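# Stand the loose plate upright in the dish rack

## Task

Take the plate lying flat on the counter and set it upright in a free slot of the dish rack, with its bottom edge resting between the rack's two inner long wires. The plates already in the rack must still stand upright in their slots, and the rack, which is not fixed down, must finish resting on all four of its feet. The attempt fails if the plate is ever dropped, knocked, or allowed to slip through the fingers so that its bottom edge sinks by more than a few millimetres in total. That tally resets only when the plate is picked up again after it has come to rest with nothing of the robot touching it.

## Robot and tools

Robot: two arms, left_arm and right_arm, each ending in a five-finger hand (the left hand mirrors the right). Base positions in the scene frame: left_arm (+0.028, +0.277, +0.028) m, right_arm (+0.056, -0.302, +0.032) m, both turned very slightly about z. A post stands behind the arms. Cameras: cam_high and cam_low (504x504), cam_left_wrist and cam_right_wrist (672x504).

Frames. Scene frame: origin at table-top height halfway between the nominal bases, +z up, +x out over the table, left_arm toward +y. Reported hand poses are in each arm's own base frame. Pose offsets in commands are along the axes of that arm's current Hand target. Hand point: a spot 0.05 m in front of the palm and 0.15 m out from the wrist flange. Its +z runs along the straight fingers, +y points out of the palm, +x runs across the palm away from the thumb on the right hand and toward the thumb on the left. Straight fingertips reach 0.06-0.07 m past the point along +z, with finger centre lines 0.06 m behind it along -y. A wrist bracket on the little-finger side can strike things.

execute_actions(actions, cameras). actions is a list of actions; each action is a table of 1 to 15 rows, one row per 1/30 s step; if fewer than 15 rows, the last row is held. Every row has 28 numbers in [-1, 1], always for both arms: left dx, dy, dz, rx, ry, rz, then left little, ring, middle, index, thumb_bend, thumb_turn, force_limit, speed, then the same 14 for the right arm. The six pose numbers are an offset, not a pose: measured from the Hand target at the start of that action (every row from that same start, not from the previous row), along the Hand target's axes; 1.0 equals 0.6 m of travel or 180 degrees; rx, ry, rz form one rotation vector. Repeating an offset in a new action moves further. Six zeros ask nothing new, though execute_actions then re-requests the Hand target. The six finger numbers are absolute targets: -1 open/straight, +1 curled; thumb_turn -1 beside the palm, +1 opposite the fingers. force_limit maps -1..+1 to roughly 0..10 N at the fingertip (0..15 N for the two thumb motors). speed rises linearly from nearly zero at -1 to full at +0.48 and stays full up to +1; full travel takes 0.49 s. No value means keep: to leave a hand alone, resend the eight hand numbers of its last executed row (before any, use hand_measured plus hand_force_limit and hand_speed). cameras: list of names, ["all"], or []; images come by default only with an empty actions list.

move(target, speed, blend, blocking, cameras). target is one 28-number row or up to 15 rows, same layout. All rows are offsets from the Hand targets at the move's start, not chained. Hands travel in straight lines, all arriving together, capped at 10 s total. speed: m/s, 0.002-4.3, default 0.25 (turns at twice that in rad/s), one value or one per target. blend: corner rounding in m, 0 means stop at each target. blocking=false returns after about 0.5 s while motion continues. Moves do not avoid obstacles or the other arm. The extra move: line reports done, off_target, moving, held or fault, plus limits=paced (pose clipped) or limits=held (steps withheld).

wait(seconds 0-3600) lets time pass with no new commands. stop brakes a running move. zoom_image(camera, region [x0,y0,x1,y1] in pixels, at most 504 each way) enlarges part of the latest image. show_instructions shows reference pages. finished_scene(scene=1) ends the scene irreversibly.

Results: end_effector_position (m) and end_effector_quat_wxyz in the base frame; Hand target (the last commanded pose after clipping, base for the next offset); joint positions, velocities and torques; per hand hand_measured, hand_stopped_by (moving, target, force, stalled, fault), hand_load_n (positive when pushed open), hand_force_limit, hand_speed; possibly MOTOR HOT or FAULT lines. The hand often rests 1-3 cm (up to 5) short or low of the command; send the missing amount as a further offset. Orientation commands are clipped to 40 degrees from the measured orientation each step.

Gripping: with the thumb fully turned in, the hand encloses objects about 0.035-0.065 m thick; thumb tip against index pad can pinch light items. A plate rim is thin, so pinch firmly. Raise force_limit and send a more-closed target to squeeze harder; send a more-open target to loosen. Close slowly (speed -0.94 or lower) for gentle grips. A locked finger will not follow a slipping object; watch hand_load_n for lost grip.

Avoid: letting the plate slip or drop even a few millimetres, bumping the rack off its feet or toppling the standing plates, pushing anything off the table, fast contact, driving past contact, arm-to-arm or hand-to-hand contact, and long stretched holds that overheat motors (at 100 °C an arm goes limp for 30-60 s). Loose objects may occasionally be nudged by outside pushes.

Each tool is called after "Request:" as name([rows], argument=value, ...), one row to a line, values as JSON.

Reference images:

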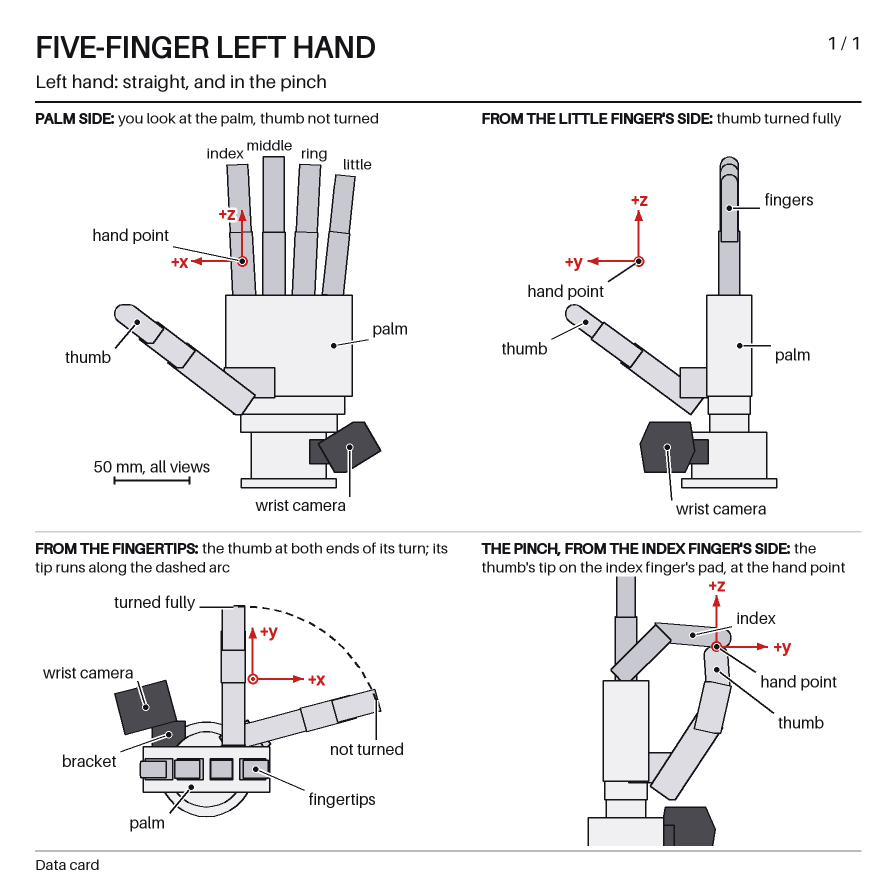

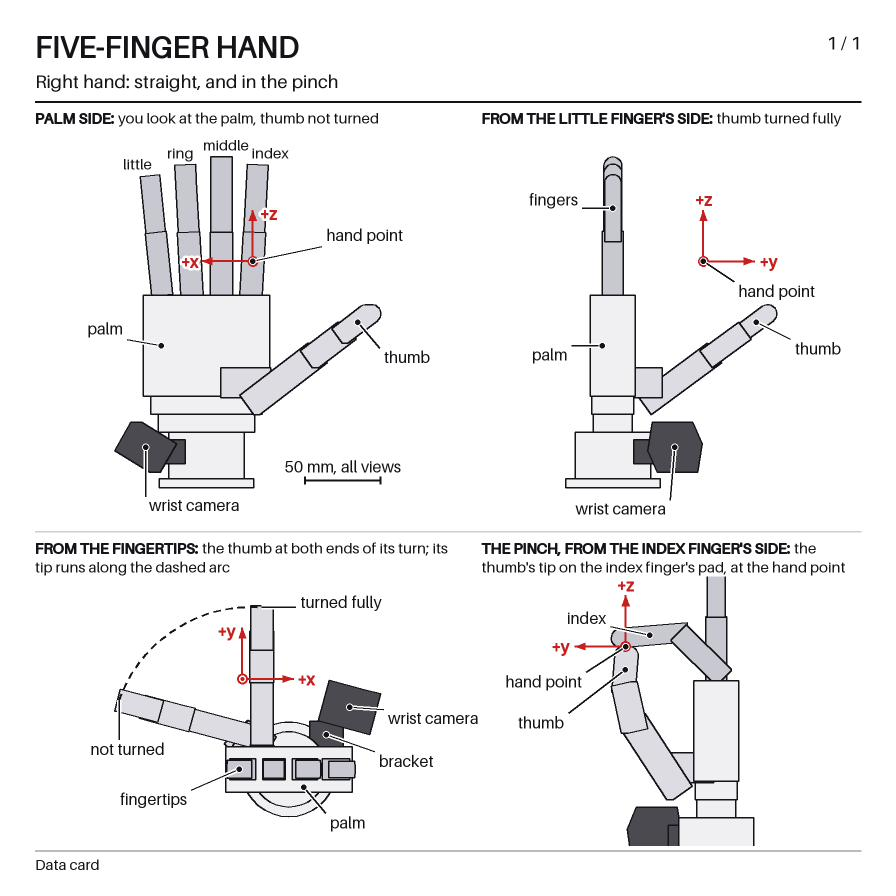

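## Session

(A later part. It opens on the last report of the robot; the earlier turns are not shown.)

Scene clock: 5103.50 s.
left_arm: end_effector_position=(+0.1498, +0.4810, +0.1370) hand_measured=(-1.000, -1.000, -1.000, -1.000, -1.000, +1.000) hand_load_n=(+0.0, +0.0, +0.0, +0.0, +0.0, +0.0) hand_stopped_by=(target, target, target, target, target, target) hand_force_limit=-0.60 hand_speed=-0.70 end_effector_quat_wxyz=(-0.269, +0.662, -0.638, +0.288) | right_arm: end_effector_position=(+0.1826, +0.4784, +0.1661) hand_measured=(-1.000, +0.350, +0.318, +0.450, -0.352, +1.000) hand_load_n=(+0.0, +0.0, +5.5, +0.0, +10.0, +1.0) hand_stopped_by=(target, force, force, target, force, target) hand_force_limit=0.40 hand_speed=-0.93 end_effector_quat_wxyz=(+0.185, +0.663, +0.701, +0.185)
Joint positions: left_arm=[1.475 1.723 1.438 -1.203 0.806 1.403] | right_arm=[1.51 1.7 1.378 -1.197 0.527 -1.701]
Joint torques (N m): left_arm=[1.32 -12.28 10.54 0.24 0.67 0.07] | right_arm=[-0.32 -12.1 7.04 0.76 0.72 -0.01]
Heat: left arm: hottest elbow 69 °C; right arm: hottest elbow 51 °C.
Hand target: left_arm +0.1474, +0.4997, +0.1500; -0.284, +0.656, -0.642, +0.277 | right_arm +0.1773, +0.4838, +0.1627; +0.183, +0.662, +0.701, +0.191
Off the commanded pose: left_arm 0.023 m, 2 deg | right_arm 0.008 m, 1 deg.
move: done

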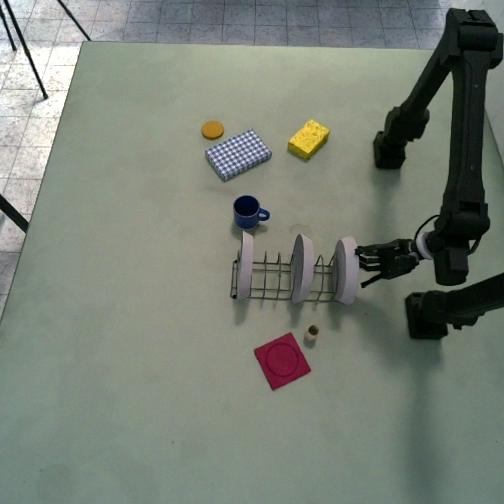

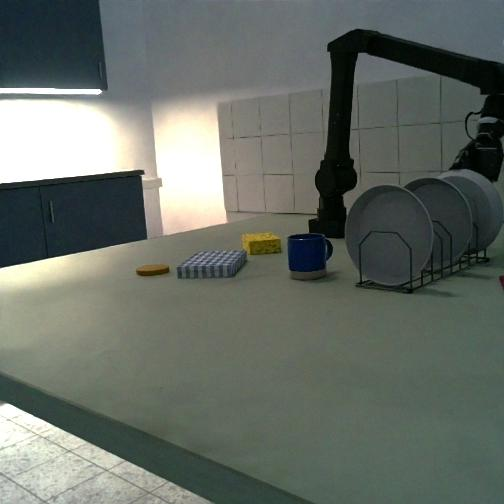

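Request:
move(target=[0,0,0,0,0,0,-1,-1,-1,-1,-1,1,-0.6,-0.7,0.0005,-0.0026,0.0043,0,0,0,-1,0.5,0.5,0.45,-0.13,1,0.4,-0.93], speed=0.02)

Request:
move(target=[0,0,0,0,0,0,-1,-1,-1,-1,-1,1,-0.6,-0.7,0,-0.0026,0.0043,0,0,0,-1,0.5,0.5,0.45,-0.13,1,0.4,-0.93], speed=0.02)

Scene clock: 5110.93 s.
left_arm: end_effector_position=(+0.1498, +0.4810, +0.1370) hand_measured=(-1.000, -1.000, -1.000, -1.000, -1.000, +1.000) hand_load_n=(+0.0, +0.0, -0.5, +0.0, +0.0, +0.0) hand_stopped_by=(target, target, target, target, target, target) hand_force_limit=-0.60 hand_speed=-0.70 end_effector_quat_wxyz=(-0.269, +0.662, -0.638, +0.288) | right_arm: end_effector_position=(+0.1824, +0.4788, +0.1632) hand_measured=(-1.000, +0.350, +0.318, +0.450, -0.352, +1.000) hand_load_n=(+0.0, +0.5, +6.0, +0.0, +10.5, +1.0) hand_stopped_by=(target, force, force, target, force, target) hand_force_limit=0.40 hand_speed=-0.93 end_effector_quat_wxyz=(+0.185, +0.663, +0.701, +0.186)
Joint positions: left_arm=[1.475 1.723 1.438 -1.203 0.806 1.403] | right_arm=[1.51 1.703 1.374 -1.189 0.527 -1.701]
Joint torques (N m): left_arm=[1.32 -12.34 10.54 0.25 0.67 0.07] | right_arm=[-0.32 -12.22 7.02 0.8 0.72 -0.01]
Heat: left arm: hottest elbow 69 °C; right arm: hottest elbow 51 °C.
Hand target: left_arm +0.1474, +0.4997, +0.1500; -0.284, +0.656, -0.642, +0.277 | right_arm +0.1771, +0.4842, +0.1597; +0.183, +0.662, +0.702, +0.191
Off the commanded pose: left_arm 0.023 m, 2 deg | right_arm 0.008 m, 1 deg.
move: done

Scene clock: 5111.47 s.
left_arm: end_effector_position=(+0.1498, +0.4810, +0.1370) hand_measured=(-1.000, -1.000, -1.000, -1.000, -1.000, +1.000) hand_load_n=(+0.0, +0.0, +0.0, +0.0, +0.0, +0.0) hand_stopped_by=(target, target, target, target, target, target) hand_force_limit=-0.60 hand_speed=-0.70 end_effector_quat_wxyz=(-0.269, +0.662, -0.638, +0.288) | right_arm: end_effector_position=(+0.1825, +0.4788, +0.1609) hand_measured=(-1.000, +0.350, +0.318, +0.450, -0.352, +1.000) hand_load_n=(+0.0, +0.0, +5.5, +0.0, +10.5, +1.0) hand_stopped_by=(target, force, force, target, force, target) hand_force_limit=0.40 hand_speed=-0.93 end_effector_quat_wxyz=(+0.184, +0.663, +0.701, +0.186)
Joint positions: left_arm=[1.475 1.723 1.438 -1.203 0.806 1.403] | right_arm=[1.51 1.704 1.37 -1.182 0.528 -1.701]
Joint torques (N m): left_arm=[1.38 -12.28 10.54 0.25 0.67 0.07] | right_arm=[-0.32 -11.99 6.97 0.83 0.71 -0.01]
Heat: left arm: hottest elbow 69 °C; right arm: hottest elbow 51 °C.
Hand target: left_arm +0.1474, +0.4997, +0.1500; -0.284, +0.656, -0.642, +0.277 | right_arm +0.1771, +0.4842, +0.1567; +0.183, +0.662, +0.701, +0.191
Off the commanded pose: left_arm 0.023 m, 2 deg | right_arm 0.009 m, 1 deg.
move: done

Request:
wait(seconds=0.1, cameras=["cam_high", "cam_low", "cam_right_wrist"])

Request:
zoom_image(camera="cam_low", region=[434, 220, 504, 280])

Request:
zoom_image(camera="cam_low", region=[340, 170, 504, 300])

Request:
zoom_image(camera="cam_high", region=[220, 220, 370, 320])

Scene clock: 5117.53 s.
left_arm: end_effector_position=(+0.1498, +0.4810, +0.1370) hand_measured=(-1.000, -1.000, -1.000, -1.000, -1.000, +1.000) hand_load_n=(+0.0, +0.0, +0.0, +0.0, +0.0, +0.0) hand_stopped_by=(target, target, target, target, target, target) hand_force_limit=-0.60 hand_speed=-0.70 end_effector_quat_wxyz=(-0.269, +0.662, -0.638, +0.288) | right_arm: end_effector_position=(+0.1825, +0.4788, +0.1609) hand_measured=(-1.000, +0.350, +0.318, +0.450, -0.352, +1.000) hand_load_n=(+0.0, +0.0, +5.5, +0.0, +10.5, +1.5) hand_stopped_by=(target, force, force, target, force, target) hand_force_limit=0.40 hand_speed=-0.93 end_effector_quat_wxyz=(+0.184, +0.663, +0.701, +0.186)
Joint positions: left_arm=[1.475 1.723 1.438 -1.203 0.806 1.403] | right_arm=[1.51 1.704 1.37 -1.182 0.528 -1.701]
Joint torques (N m): left_arm=[1.32 -12.34 10.52 0.25 0.68 0.07] | right_arm=[-0.32 -12.04 6.98 0.81 0.71 -0.01]
Heat: left arm: hottest elbow 69 °C; right arm: hottest elbow 50 °C.
Hand target: left_arm +0.1474, +0.4997, +0.1500; -0.284, +0.656, -0.642, +0.277 | right_arm +0.1771, +0.4842, +0.1567; +0.183, +0.662, +0.701, +0.191
Off the commanded pose: left_arm 0.023 m, 2 deg | right_arm 0.009 m, 1 deg.
wait: 0.10 s; at rest from the start

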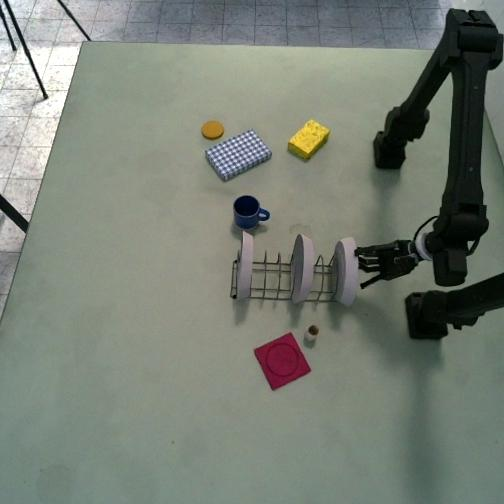

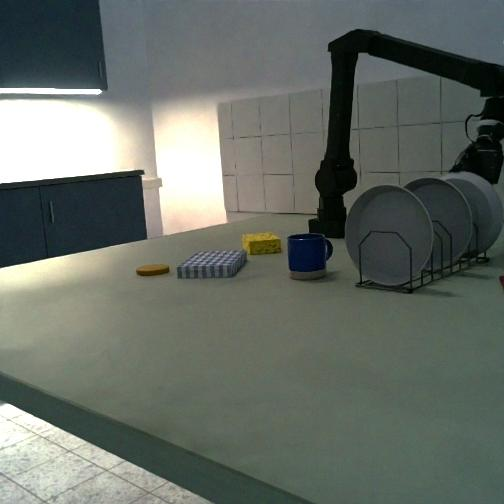

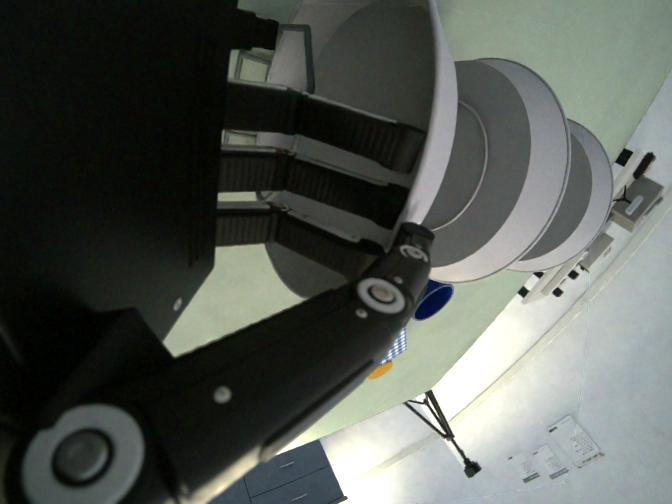

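Scaled by 7.200 from the camera's image (finer frame: 720x720).

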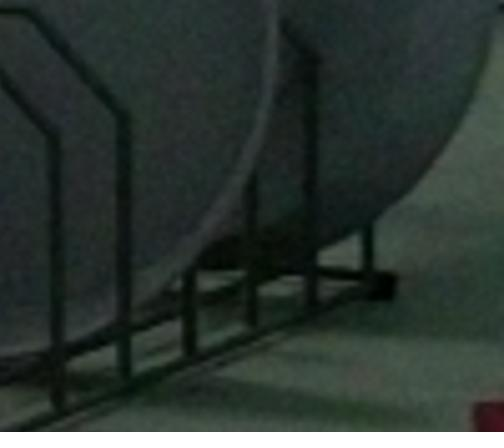

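Scaled by 3.073 from the camera's image (finer frame: 720x720).

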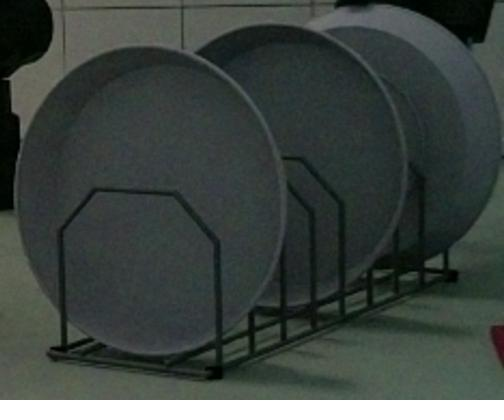

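Scaled by 3.360 from the camera's image (finer frame: 720x720).

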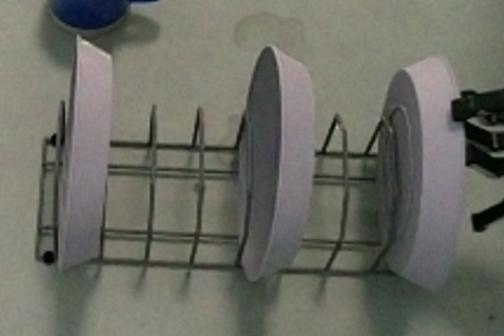

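Request:
move(target=[0,0,0,0,0,0,-1,-1,-1,-1,-1,1,-0.6,-0.7,-0.001,-0.0026,0.0043,0,0,0,-1,0.5,0.5,0.45,-0.13,1,0.4,-0.93], speed=0.02)

Scene clock: 5133.20 s.
left_arm: end_effector_position=(+0.1498, +0.4810, +0.1370) hand_measured=(-1.000, -1.000, -1.000, -1.000, -1.000, +1.000) hand_load_n=(+0.0, +0.0, +0.0, +0.0, +0.0, +0.0) hand_stopped_by=(target, target, target, target, target, target) hand_force_limit=-0.60 hand_speed=-0.70 end_effector_quat_wxyz=(-0.269, +0.662, -0.638, +0.288) | right_arm: end_effector_position=(+0.1829, +0.4792, +0.1605) hand_measured=(-1.000, +0.350, +0.318, +0.450, -0.352, +1.000) hand_load_n=(+0.0, +0.5, +5.5, +0.0, +10.5, +1.5) hand_stopped_by=(target, force, force, target, force, target) hand_force_limit=0.40 hand_speed=-0.93 end_effector_quat_wxyz=(+0.184, +0.664, +0.700, +0.188)
Joint positions: left_arm=[1.475 1.723 1.438 -1.203 0.806 1.403] | right_arm=[1.51 1.704 1.368 -1.177 0.531 -1.7]
Joint torques (N m): left_arm=[1.32 -12.28 10.54 0.25 0.67 0.07] | right_arm=[-0.32 -11.93 6.65 0.9 0.58 -0.01]
Heat: left arm: hottest elbow 69 °C; right arm: hottest elbow 49 °C.
Hand target: left_arm +0.1474, +0.4997, +0.1500; -0.284, +0.656, -0.642, +0.277 | right_arm +0.1771, +0.4835, +0.1538; +0.183, +0.662, +0.701, +0.191
Off the commanded pose: left_arm 0.023 m, 2 deg | right_arm 0.010 m, 0 deg.
move: done

Request:
move(target=[0,0,0,0,0,0,-1,-1,-1,-1,-1,1,-0.6,-0.7,0,0,0,0,0,0,-1,0.31,0.28,0.41,-0.39,1,0.4,-0.93], speed=0.02, cameras=["cam_high", "cam_low", "cam_right_wrist"])

Request:
zoom_image(camera="cam_high", region=[320, 220, 390, 310])

Request:
zoom_image(camera="cam_low", region=[404, 150, 504, 280])

Scene clock: 5158.43 s.
left_arm: end_effector_position=(+0.1498, +0.4810, +0.1370) hand_measured=(-1.000, -1.000, -1.000, -1.000, -1.000, +1.000) hand_load_n=(+0.0, +0.0, +0.0, +0.0, -0.5, +0.0) hand_stopped_by=(target, target, target, target, target, target) hand_force_limit=-0.60 hand_speed=-0.70 end_effector_quat_wxyz=(-0.269, +0.662, -0.638, +0.288) | right_arm: end_effector_position=(+0.1834, +0.4795, +0.1609) hand_measured=(-1.000, +0.310, +0.280, +0.410, -0.390, +1.000) hand_load_n=(+0.0, +0.0, +0.0, +0.0, +0.0, +0.0) hand_stopped_by=(target, target, target, target, target, target) hand_force_limit=0.40 hand_speed=-0.93 end_effector_quat_wxyz=(+0.185, +0.664, +0.699, +0.190)
Joint positions: left_arm=[1.475 1.723 1.438 -1.203 0.806 1.403] | right_arm=[1.51 1.704 1.368 -1.174 0.534 -1.699]
Joint torques (N m): left_arm=[1.32 -12.28 10.52 0.25 0.67 0.07] | right_arm=[-0.32 -11.99 6.64 0.79 0.45 -0.03]
Heat: left arm: hottest elbow 69 °C; right arm: hottest elbow 50 °C.
Hand target: left_arm +0.1474, +0.4997, +0.1500; -0.284, +0.656, -0.642, +0.277 | right_arm +0.1771, +0.4836, +0.1538; +0.183, +0.662, +0.701, +0.191
Off the commanded pose: left_arm 0.023 m, 2 deg | right_arm 0.010 m, 0 deg.
move: done

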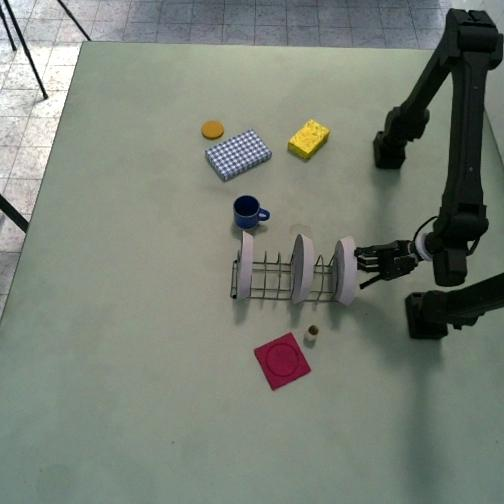

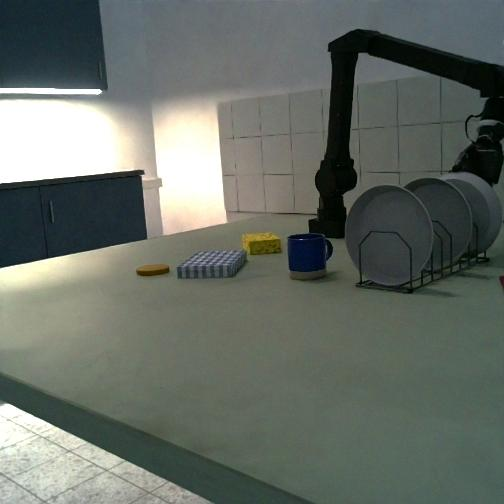

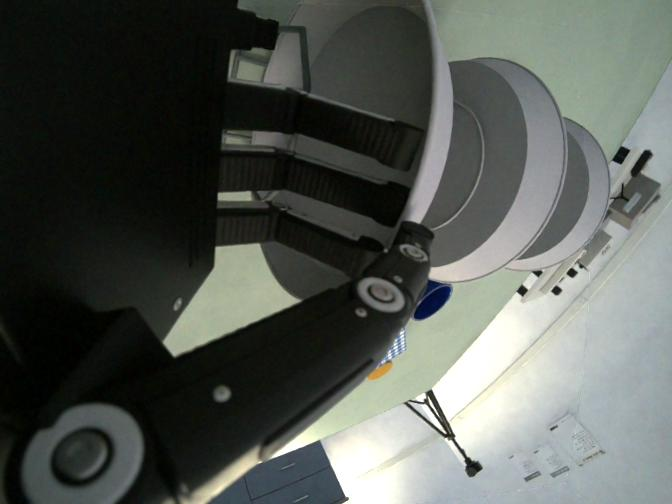

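Scaled by 5.600 from the camera's image (finer frame: 720x720).

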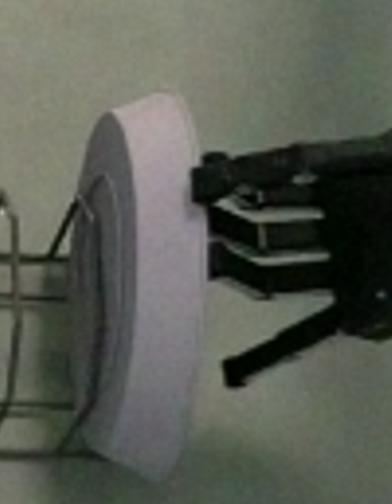

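Scaled by 3.877 from the camera's image (finer frame: 720x720).

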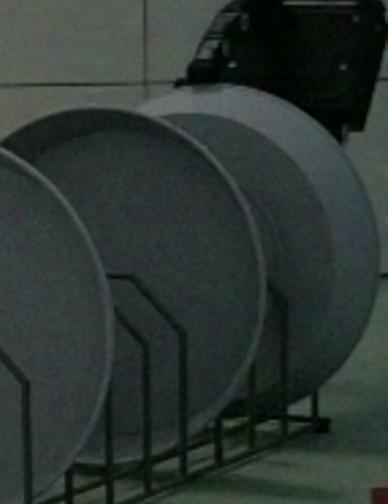

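Request:
move(target=[0,0,0,0,0,0,-1,-1,-1,-1,-1,1,-0.6,-0.7,0,0,0,0,0,0,-1,0.31,0.28,0.41,-0.6,1,0.4,-0.9], speed=0.02, cameras=["cam_high", "cam_low", "cam_right_wrist"])

Request:
zoom_image(camera="cam_high", region=[320, 220, 390, 310])

Request:
zoom_image(camera="cam_low", region=[404, 150, 504, 280])

Scene clock: 5210.63 s.
left_arm: end_effector_position=(+0.1498, +0.4810, +0.1370) hand_measured=(-1.000, -1.000, -1.000, -1.000, -1.000, +1.000) hand_load_n=(+0.0, -0.5, -0.5, +0.0, +0.0, +0.0) hand_stopped_by=(target, target, target, target, target, target) hand_force_limit=-0.60 hand_speed=-0.70 end_effector_quat_wxyz=(-0.269, +0.662, -0.638, +0.288) | right_arm: end_effector_position=(+0.1833, +0.4795, +0.1609) hand_measured=(-1.000, +0.310, +0.280, +0.410, -0.600, +1.000) hand_load_n=(+0.0, +0.0, +0.0, +0.0, +0.0, +0.0) hand_stopped_by=(target, target, target, target, target, target) hand_force_limit=0.40 hand_speed=-0.90 end_effector_quat_wxyz=(+0.185, +0.664, +0.699, +0.190)
Joint positions: left_arm=[1.475 1.723 1.438 -1.203 0.806 1.403] | right_arm=[1.51 1.704 1.368 -1.174 0.534 -1.699]
Joint torques (N m): left_arm=[1.32 -12.28 10.54 0.25 0.67 0.07] | right_arm=[-0.32 -11.99 6.65 0.83 0.45 -0.03]
Heat: left arm: hottest elbow 69 °C; right arm: hottest elbow 49 °C.
Hand target: left_arm +0.1474, +0.4997, +0.1500; -0.284, +0.656, -0.642, +0.277 | right_arm +0.1771, +0.4836, +0.1537; +0.183, +0.662, +0.701, +0.191
Off the commanded pose: left_arm 0.023 m, 2 deg | right_arm 0.010 m, 0 deg.
move: done

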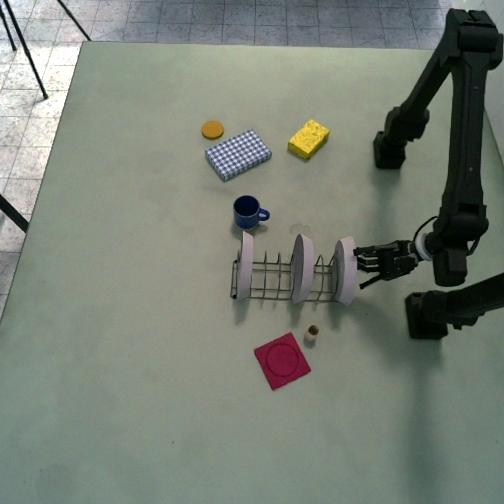

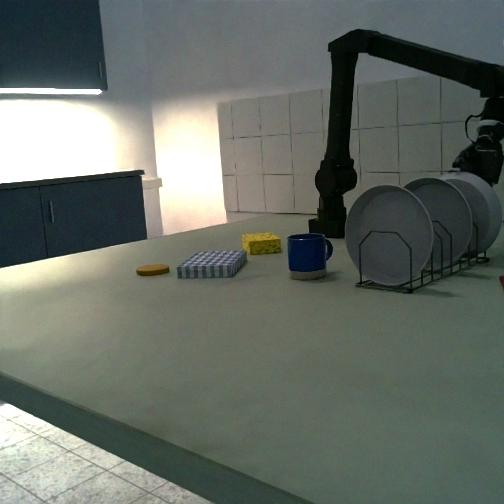

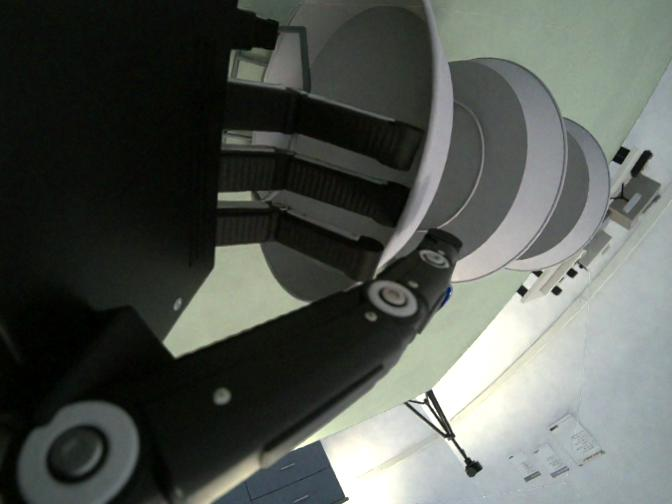

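Scaled by 5.600 from the camera's image (finer frame: 720x720).

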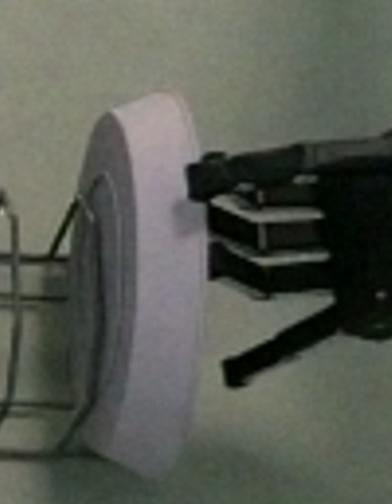

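Scaled by 3.877 from the camera's image (finer frame: 720x720).

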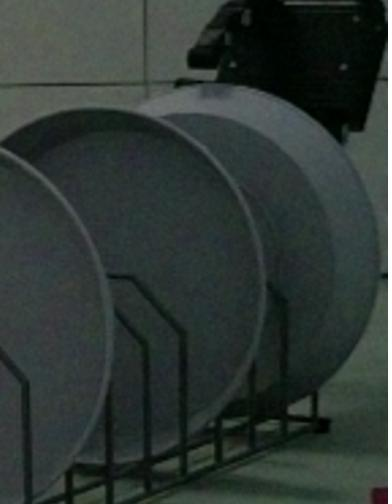

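Request:
move(target=[0,0,0,0,0,0,-1,-1,-1,-1,-1,1,-0.6,-0.7,0,0,0,0,0,0,-1,0.31,0.28,0.41,-1,1,0.4,-0.85], speed=0.02, cameras=["cam_high", "cam_low", "cam_right_wrist"])

Request:
zoom_image(camera="cam_low", region=[404, 130, 504, 230])

Scene clock: 5225.17 s.
left_arm: end_effector_position=(+0.1498, +0.4810, +0.1370) hand_measured=(-1.000, -1.000, -1.000, -1.000, -1.000, +1.000) hand_load_n=(+0.0, +0.0, +0.0, +0.0, +0.0, +0.0) hand_stopped_by=(target, target, target, target, target, target) hand_force_limit=-0.60 hand_speed=-0.70 end_effector_quat_wxyz=(-0.269, +0.662, -0.638, +0.288) | right_arm: end_effector_position=(+0.1833, +0.4795, +0.1609) hand_measured=(-1.000, +0.310, +0.280, +0.410, -1.000, +1.000) hand_load_n=(+0.0, +0.0, +0.0, +0.0, +0.0, +0.0) hand_stopped_by=(target, target, target, target, target, target) hand_force_limit=0.40 hand_speed=-0.85 end_effector_quat_wxyz=(+0.185, +0.664, +0.699, +0.190)
Joint positions: left_arm=[1.475 1.723 1.438 -1.203 0.806 1.403] | right_arm=[1.51 1.704 1.368 -1.174 0.534 -1.699]
Joint torques (N m): left_arm=[1.38 -12.28 10.52 0.27 0.67 0.07] | right_arm=[-0.26 -11.99 6.65 0.83 0.46 -0.03]
Heat: left arm: hottest elbow 70 °C; right arm: hottest elbow 49 °C.
Hand target: left_arm +0.1474, +0.4997, +0.1500; -0.284, +0.656, -0.642, +0.277 | right_arm +0.1771, +0.4836, +0.1537; +0.183, +0.662, +0.701, +0.191
Off the commanded pose: left_arm 0.023 m, 2 deg | right_arm 0.010 m, 0 deg.
move: done

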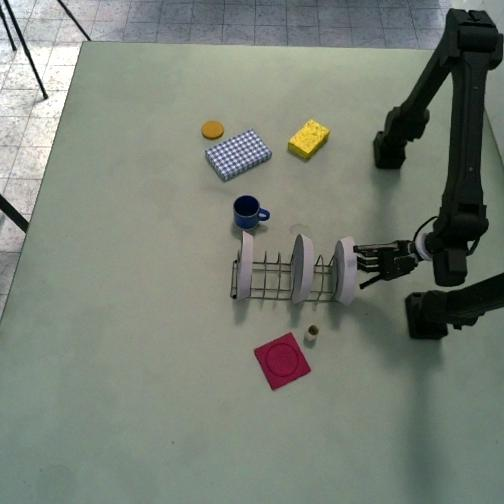

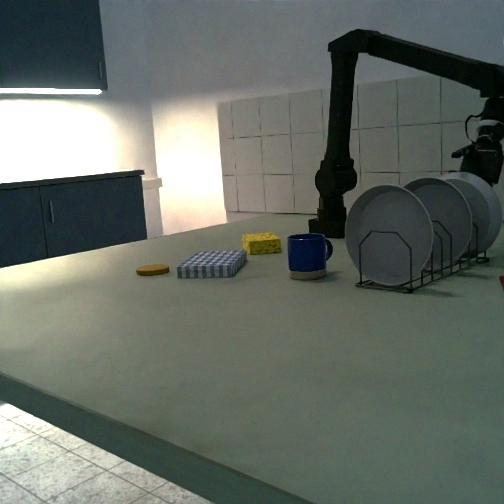

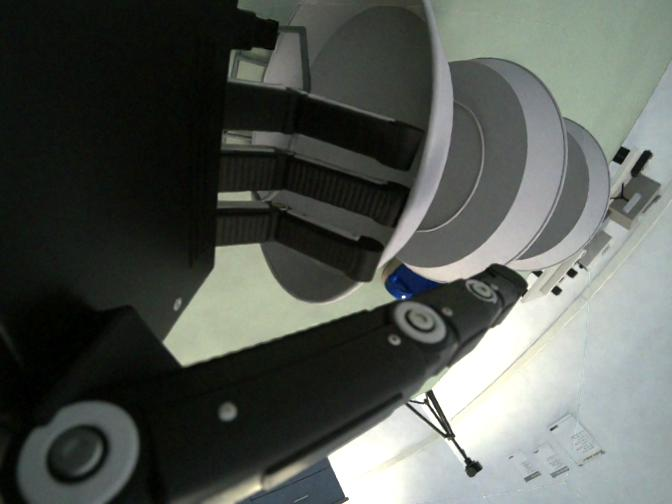

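Scaled by 5.040 from the camera's image (finer frame: 720x720).

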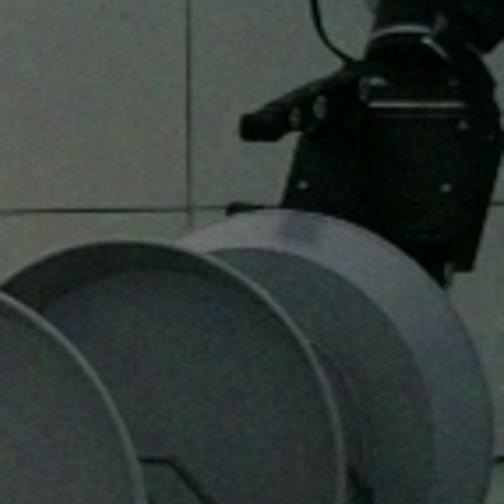

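Request:
move(target=[0,0,0,0,0,0,-1,-1,-1,-1,-1,1,-0.6,-0.7,0.0018,-0.0227,-0.0270,0,0,0,-1,0.31,0.28,0.41,-1,1,0.4,-0.85], speed=0.03, cameras=["cam_high", "cam_low", "cam_right_wrist"])

Request:
zoom_image(camera="cam_high", region=[320, 220, 390, 310])

Scene clock: 5238.53 s.
left_arm: end_effector_position=(+0.1498, +0.4810, +0.1370) hand_measured=(-1.000, -1.000, -1.000, -1.000, -1.000, +1.000) hand_load_n=(+0.0, +0.0, +0.0, +0.0, +0.0, +0.0) hand_stopped_by=(target, target, target, target, target, target) hand_force_limit=-0.60 hand_speed=-0.70 end_effector_quat_wxyz=(-0.269, +0.662, -0.638, +0.288) | right_arm: end_effector_position=(+0.1823, +0.4798, +0.1609) hand_measured=(-1.000, +0.310, +0.280, +0.410, -1.000, +1.000) hand_load_n=(+0.0, +0.0, +0.0, +0.0, +0.0, +0.0) hand_stopped_by=(target, target, target, target, target, target) hand_force_limit=0.40 hand_speed=-0.85 end_effector_quat_wxyz=(+0.184, +0.664, +0.699, +0.191)
Joint positions: left_arm=[1.475 1.723 1.438 -1.203 0.806 1.403] | right_arm=[1.512 1.704 1.368 -1.174 0.534 -1.697]
Joint torques (N m): left_arm=[1.32 -12.28 10.54 0.27 0.67 0.07] | right_arm=[-1.2 -12.86 6.84 0.35 0.53 -0.1]
Heat: left arm: hottest elbow 70 °C; right arm: hottest elbow 49 °C.
Hand target: left_arm +0.1474, +0.4997, +0.1500; -0.284, +0.656, -0.642, +0.277 | right_arm +0.1828, +0.4796, +0.1609; +0.184, +0.664, +0.699, +0.191 (not the last commanded pose)
Off the commanded pose: left_arm 0.023 m, 2 deg | right_arm 0.026 m, 0 deg.
move: held (right_arm; a check stopped the path); limits=held
pose unreachable (right arm): on one or more control steps of this call, first in action 0 (counted from 0), this arm could not follow its commanded pose, so it was not sent that pose on those steps. It may still have moved: this result reports where it is.
cause: moving toward the commanded pose would bring a part of the arm too close to another arm (a part of this arm just beyond joint 4 (wrist pitch) and a part of the left arm just beyond its joint 2 (shoulder), 22 mm apart when this arm was first held).

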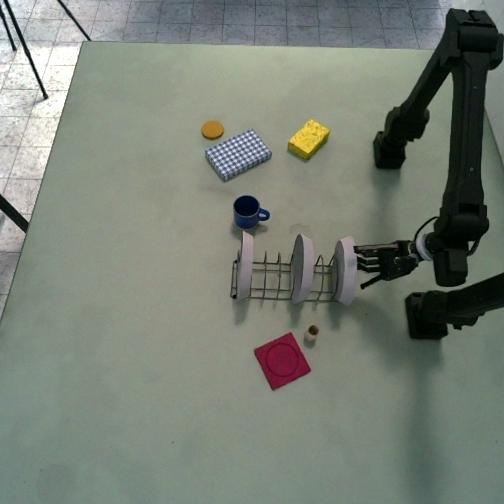

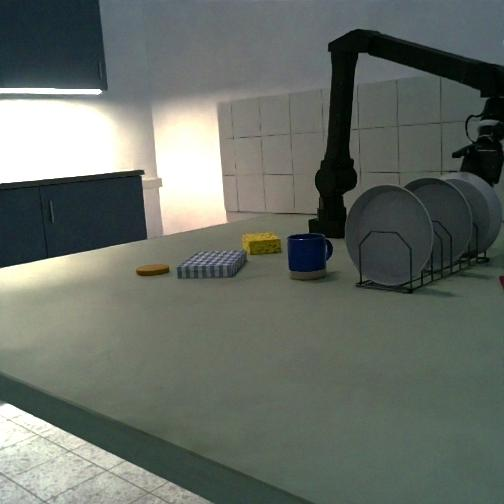

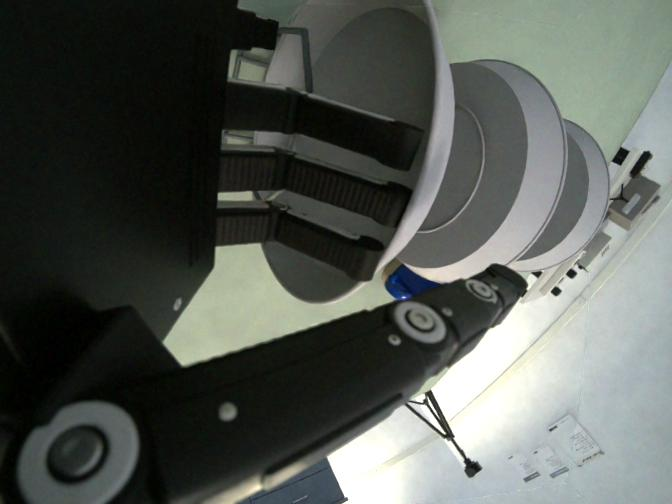

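Scaled by 5.600 from the camera's image (finer frame: 720x720).

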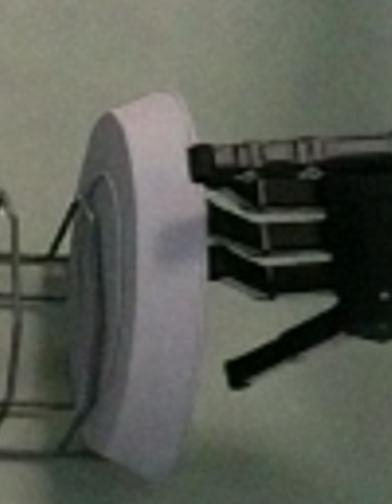

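Request:
move(target=[-0.1335,-0.1232,-0.1118,0,0,0,-1,-1,-1,-1,-1,1,-0.6,-0.7,0,0,0,0,0,0,-1,0.31,0.28,0.41,-1,1,0.4,-0.85], speed=0.08, cameras=["cam_high", "cam_low"])

Scene clock: 5272.83 s.
left_arm: end_effector_position=(+0.1546, +0.5652, +0.2360) hand_measured=(-1.000, -1.000, -1.000, -1.000, -1.000, +1.000) hand_load_n=(+0.0, +0.0, +0.0, -0.5, +0.0, +0.0) hand_stopped_by=(target, target, target, target, target, target) hand_force_limit=-0.60 hand_speed=-0.70 end_effector_quat_wxyz=(-0.267, +0.660, -0.639, +0.290) | right_arm: end_effector_position=(+0.1823, +0.4798, +0.1609) hand_measured=(-1.000, +0.310, +0.280, +0.410, -1.000, +1.000) hand_load_n=(+0.0, +0.0, +0.0, +0.0, +0.0, +0.0) hand_stopped_by=(target, target, target, target, target, target) hand_force_limit=0.40 hand_speed=-0.85 end_effector_quat_wxyz=(+0.184, +0.664, +0.699, +0.191)
Joint positions: left_arm=[1.48 1.928 1.993 -1.566 0.808 1.418] | right_arm=[1.512 1.704 1.368 -1.174 0.534 -1.697]
Joint torques (N m): left_arm=[1.79 -15.27 10.95 0.31 0.66 0.09] | right_arm=[-1.26 -12.92 6.83 0.35 0.53 -0.1]
Heat: left arm: hottest elbow 69 °C; right arm: hottest elbow 49 °C.
Hand target: left_arm +0.1476, +0.5797, +0.2498; -0.284, +0.656, -0.642, +0.278 | right_arm +0.1828, +0.4796, +0.1609; +0.184, +0.664, +0.699, +0.191
Off the commanded pose: left_arm 0.021 m, 2 deg | right_arm 0.000 m, 0 deg.
move: off_target (left_arm)

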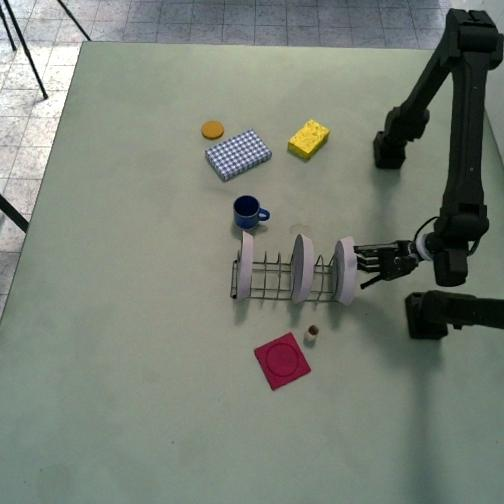

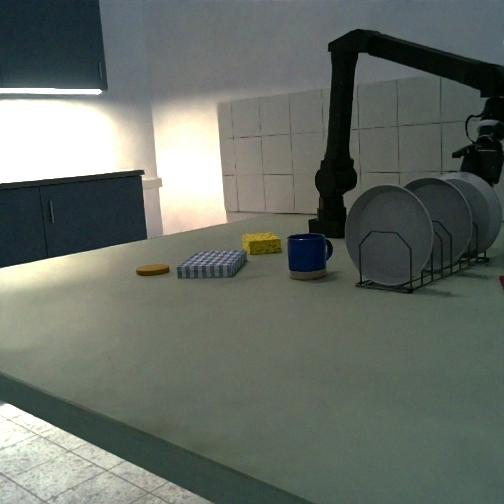

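Request:
move(target=[0,0,0,0,0,0,-1,-1,-1,-1,-1,1,-0.6,-0.7,0.0018,-0.0227,-0.0270,0,0,0,-1,0.31,0.28,0.41,-1,1,0.4,-0.85], speed=0.03, cameras=["cam_high", "cam_low", "cam_right_wrist"])

Request:
zoom_image(camera="cam_high", region=[320, 220, 390, 310])

Scene clock: 5290.10 s.
left_arm: end_effector_position=(+0.1546, +0.5654, +0.2363) hand_measured=(-1.000, -1.000, -1.000, -1.000, -1.000, +1.000) hand_load_n=(+0.0, -0.5, +0.0, +0.0, +0.0, +0.0) hand_stopped_by=(target, target, target, target, target, target) hand_force_limit=-0.60 hand_speed=-0.70 end_effector_quat_wxyz=(-0.267, +0.660, -0.640, +0.289) | right_arm: end_effector_position=(+0.1678, +0.4759, +0.1609) hand_measured=(-1.000, +0.310, +0.280, +0.410, -1.000, +1.000) hand_load_n=(+0.0, +0.0, +0.0, +0.0, +0.0, +0.0) hand_stopped_by=(target, target, target, target, target, target) hand_force_limit=0.40 hand_speed=-0.85 end_effector_quat_wxyz=(+0.188, +0.664, +0.700, +0.185)
Joint positions: left_arm=[1.48 1.928 1.993 -1.566 0.808 1.419] | right_arm=[1.541 1.704 1.368 -1.206 0.534 -1.661]
Joint torques (N m): left_arm=[1.79 -15.38 10.92 0.2 0.66 0.07] | right_arm=[-0.44 -13.1 7.88 -0.08 0.6 -0.01]
Heat: left arm: hottest elbow 70 °C; right arm: hottest elbow 49 °C.
Hand target: left_arm +0.1476, +0.5797, +0.2498; -0.284, +0.656, -0.642, +0.278 | right_arm +0.1629, +0.4797, +0.1679; +0.185, +0.664, +0.699, +0.191
Off the commanded pose: left_arm 0.021 m, 2 deg | right_arm 0.009 m, 1 deg.
move: done

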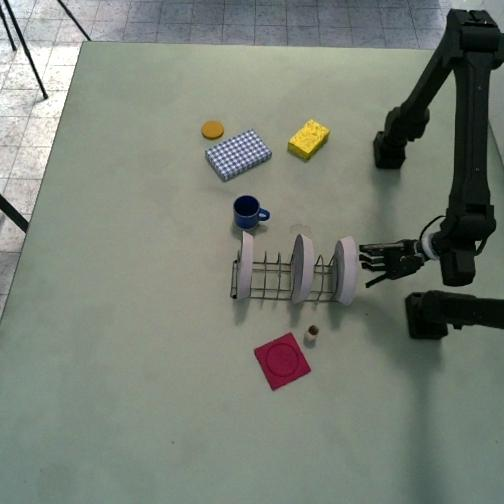

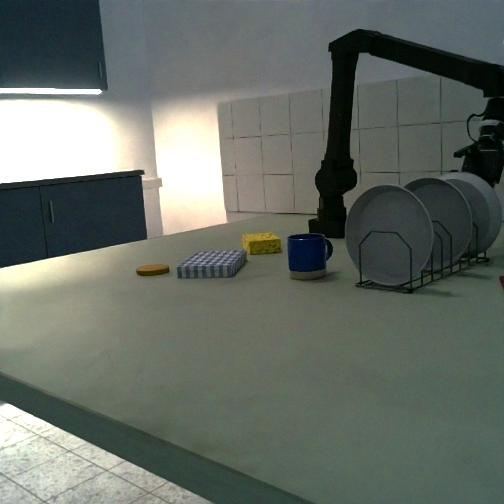

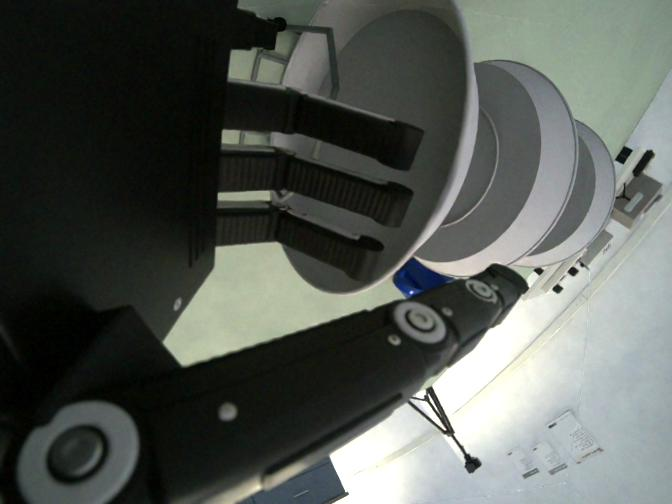

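Scaled by 5.600 from the camera's image (finer frame: 720x720).

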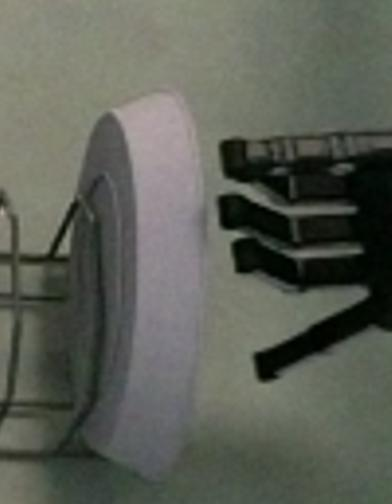

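Request:
move(target=[0,0,0,0,0,0,-1,-1,-1,-1,-1,1,-0.6,-0.7,-0.0152,0.0215,-0.1033,0,0,0,-1,0.31,0.28,0.41,-1,1,0.4,-0.85], speed=0.06, cameras=["cam_high", "cam_low", "cam_right_wrist"])

Request:
zoom_image(camera="cam_low", region=[340, 160, 504, 300])

Request:
zoom_image(camera="cam_high", region=[220, 220, 370, 320])

Scene clock: 5299.20 s.
left_arm: end_effector_position=(+0.1546, +0.5654, +0.2363) hand_measured=(-1.000, -1.000, -1.000, -1.000, -1.000, +1.000) hand_load_n=(+0.0, +0.0, +0.0, +0.0, +0.0, +0.0) hand_stopped_by=(target, target, target, target, target, target) hand_force_limit=-0.60 hand_speed=-0.70 end_effector_quat_wxyz=(-0.267, +0.660, -0.640, +0.289) | right_arm: end_effector_position=(+0.1481, +0.4584, +0.2024) hand_measured=(-1.000, +0.310, +0.280, +0.410, -1.000, +1.000) hand_load_n=(+0.0, +0.0, +0.0, +0.5, +0.0, +0.0) hand_stopped_by=(target, target, target, target, target, target) hand_force_limit=0.40 hand_speed=-0.85 end_effector_quat_wxyz=(+0.204, +0.660, +0.704, +0.168)
Joint positions: left_arm=[1.48 1.928 1.993 -1.566 0.808 1.419] | right_arm=[1.58 1.66 1.42 -1.374 0.534 -1.615]
Joint torques (N m): left_arm=[1.79 -15.33 10.92 0.2 0.66 0.07] | right_arm=[-0.32 -13.92 10.32 -0.21 0.62 -0.01]
Heat: left arm: hottest elbow 71 °C; right arm: hottest elbow 50 °C.
Hand target: left_arm +0.1476, +0.5797, +0.2498; -0.284, +0.656, -0.642, +0.278 | right_arm +0.1426, +0.4700, +0.2277; +0.185, +0.664, +0.699, +0.191
Off the commanded pose: left_arm 0.021 m, 2 deg | right_arm 0.028 m, 3 deg.
move: off_target (right_arm)

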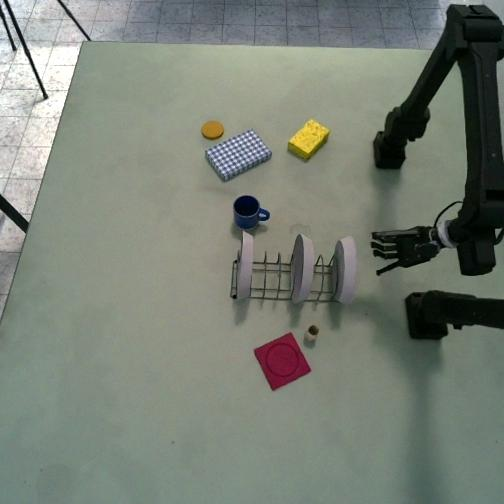

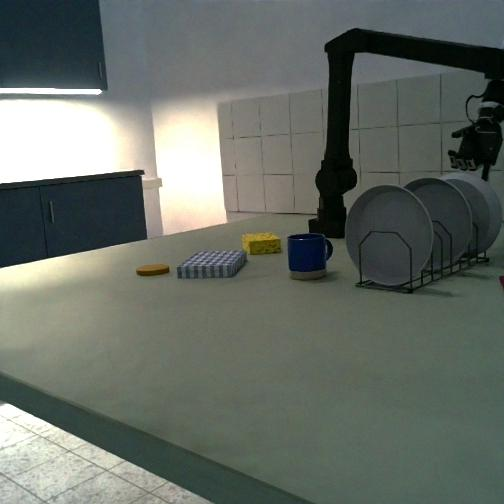

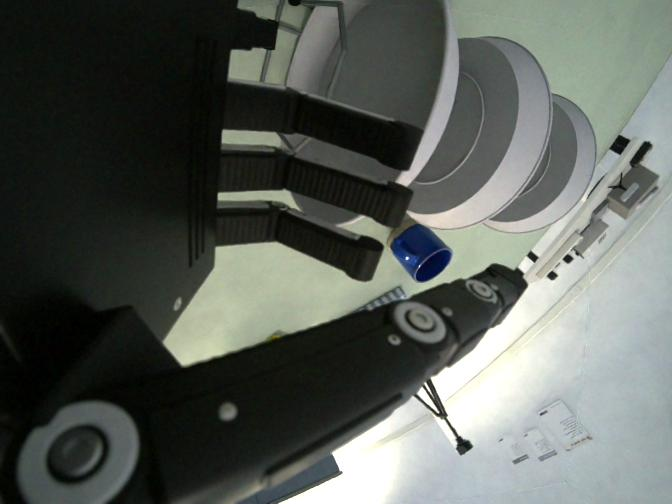

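Scaled by 3.073 from the camera's image (finer frame: 720x720).

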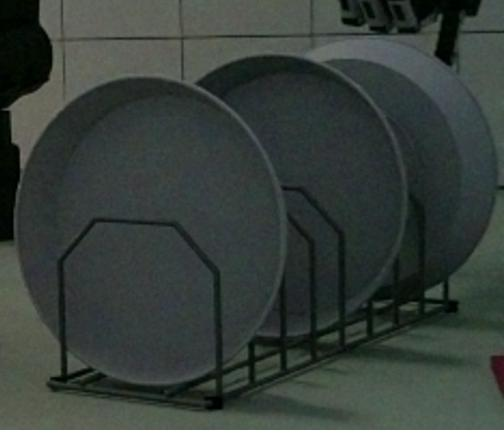

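Scaled by 3.360 from the camera's image (finer frame: 720x720).

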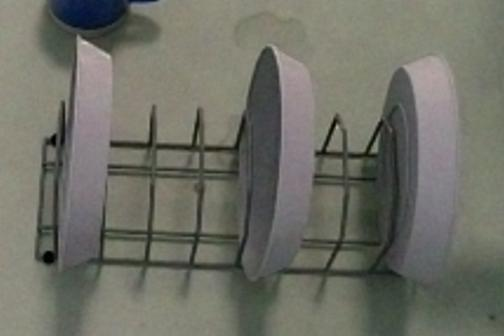

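Request:
move(target=[0,0,0,0,0,0,-1,-1,-1,-1,-1,1,-0.6,-0.7,-0.1667,0.0342,-0.0760,0,0,0,-1,0.31,0.28,0.41,-1,1,0.4,-0.85], speed=0.12, cameras=["cam_high", "cam_low"])

Request:
zoom_image(camera="cam_low", region=[340, 220, 504, 300])

Request:
zoom_image(camera="cam_high", region=[310, 220, 380, 320])

Scene clock: 5312.97 s.
left_arm: end_effector_position=(+0.1546, +0.5654, +0.2363) hand_measured=(-1.000, -1.000, -1.000, -1.000, -1.000, +1.000) hand_load_n=(+0.0, +0.0, +0.0, +0.0, +0.0, +0.0) hand_stopped_by=(target, target, target, target, target, target) hand_force_limit=-0.60 hand_speed=-0.70 end_effector_quat_wxyz=(-0.267, +0.660, -0.640, +0.289) | right_arm: end_effector_position=(+0.1465, +0.3733, +0.2741) hand_measured=(-1.000, +0.310, +0.280, +0.410, -1.000, +1.000) hand_load_n=(+0.0, +0.0, +0.0, +0.0, +0.0, +0.0) hand_stopped_by=(target, target, target, target, target, target) hand_force_limit=0.40 hand_speed=-0.85 end_effector_quat_wxyz=(+0.185, +0.665, +0.698, +0.188)
Joint positions: left_arm=[1.48 1.928 1.993 -1.566 0.808 1.419] | right_arm=[1.586 1.381 1.299 -1.479 0.535 -1.606]
Joint torques (N m): left_arm=[1.79 -15.38 10.93 0.21 0.66 0.07] | right_arm=[-0.32 -9.52 7.06 -0.14 0.61 -0.01]
Heat: left arm: hottest elbow 71 °C; right arm: hottest elbow 50 °C.
Hand target: left_arm +0.1476, +0.5797, +0.2498; -0.284, +0.656, -0.642, +0.278 | right_arm +0.1418, +0.3700, +0.2779; +0.184, +0.664, +0.699, +0.191
Off the commanded pose: left_arm 0.021 m, 2 deg | right_arm 0.007 m, 0 deg.
move: done

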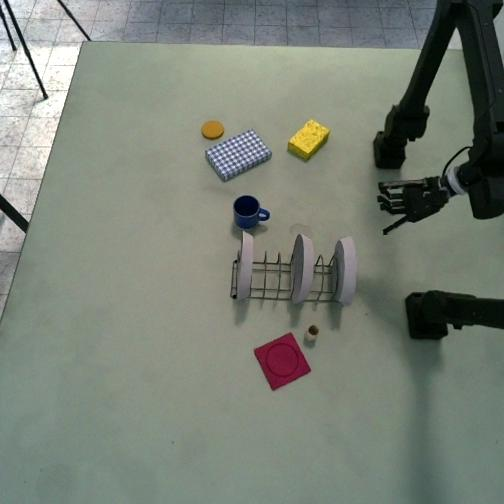

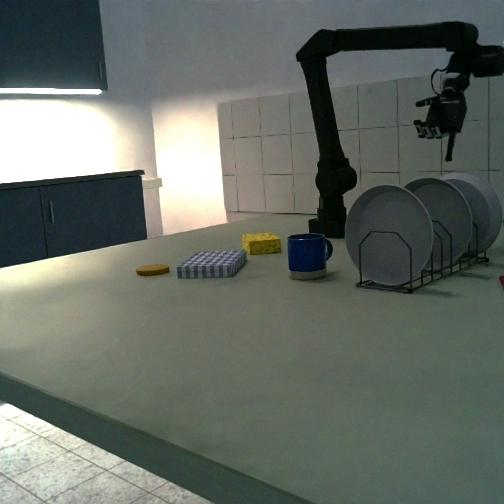

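Scaled by 3.073 from the camera's image (finer frame: 720x720).

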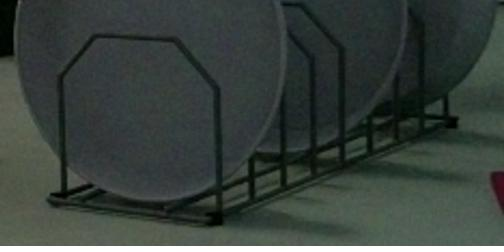

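Scaled by 5.040 from the camera's image (finer frame: 720x720).

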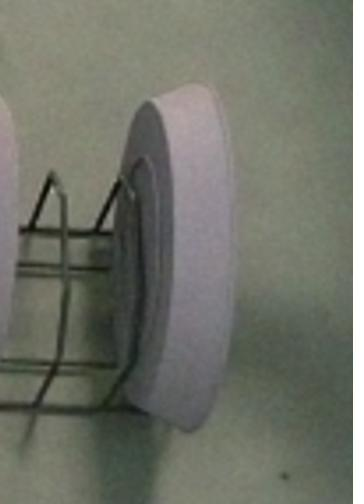

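Request:
finished_scene()

The scene is finished: the task was done.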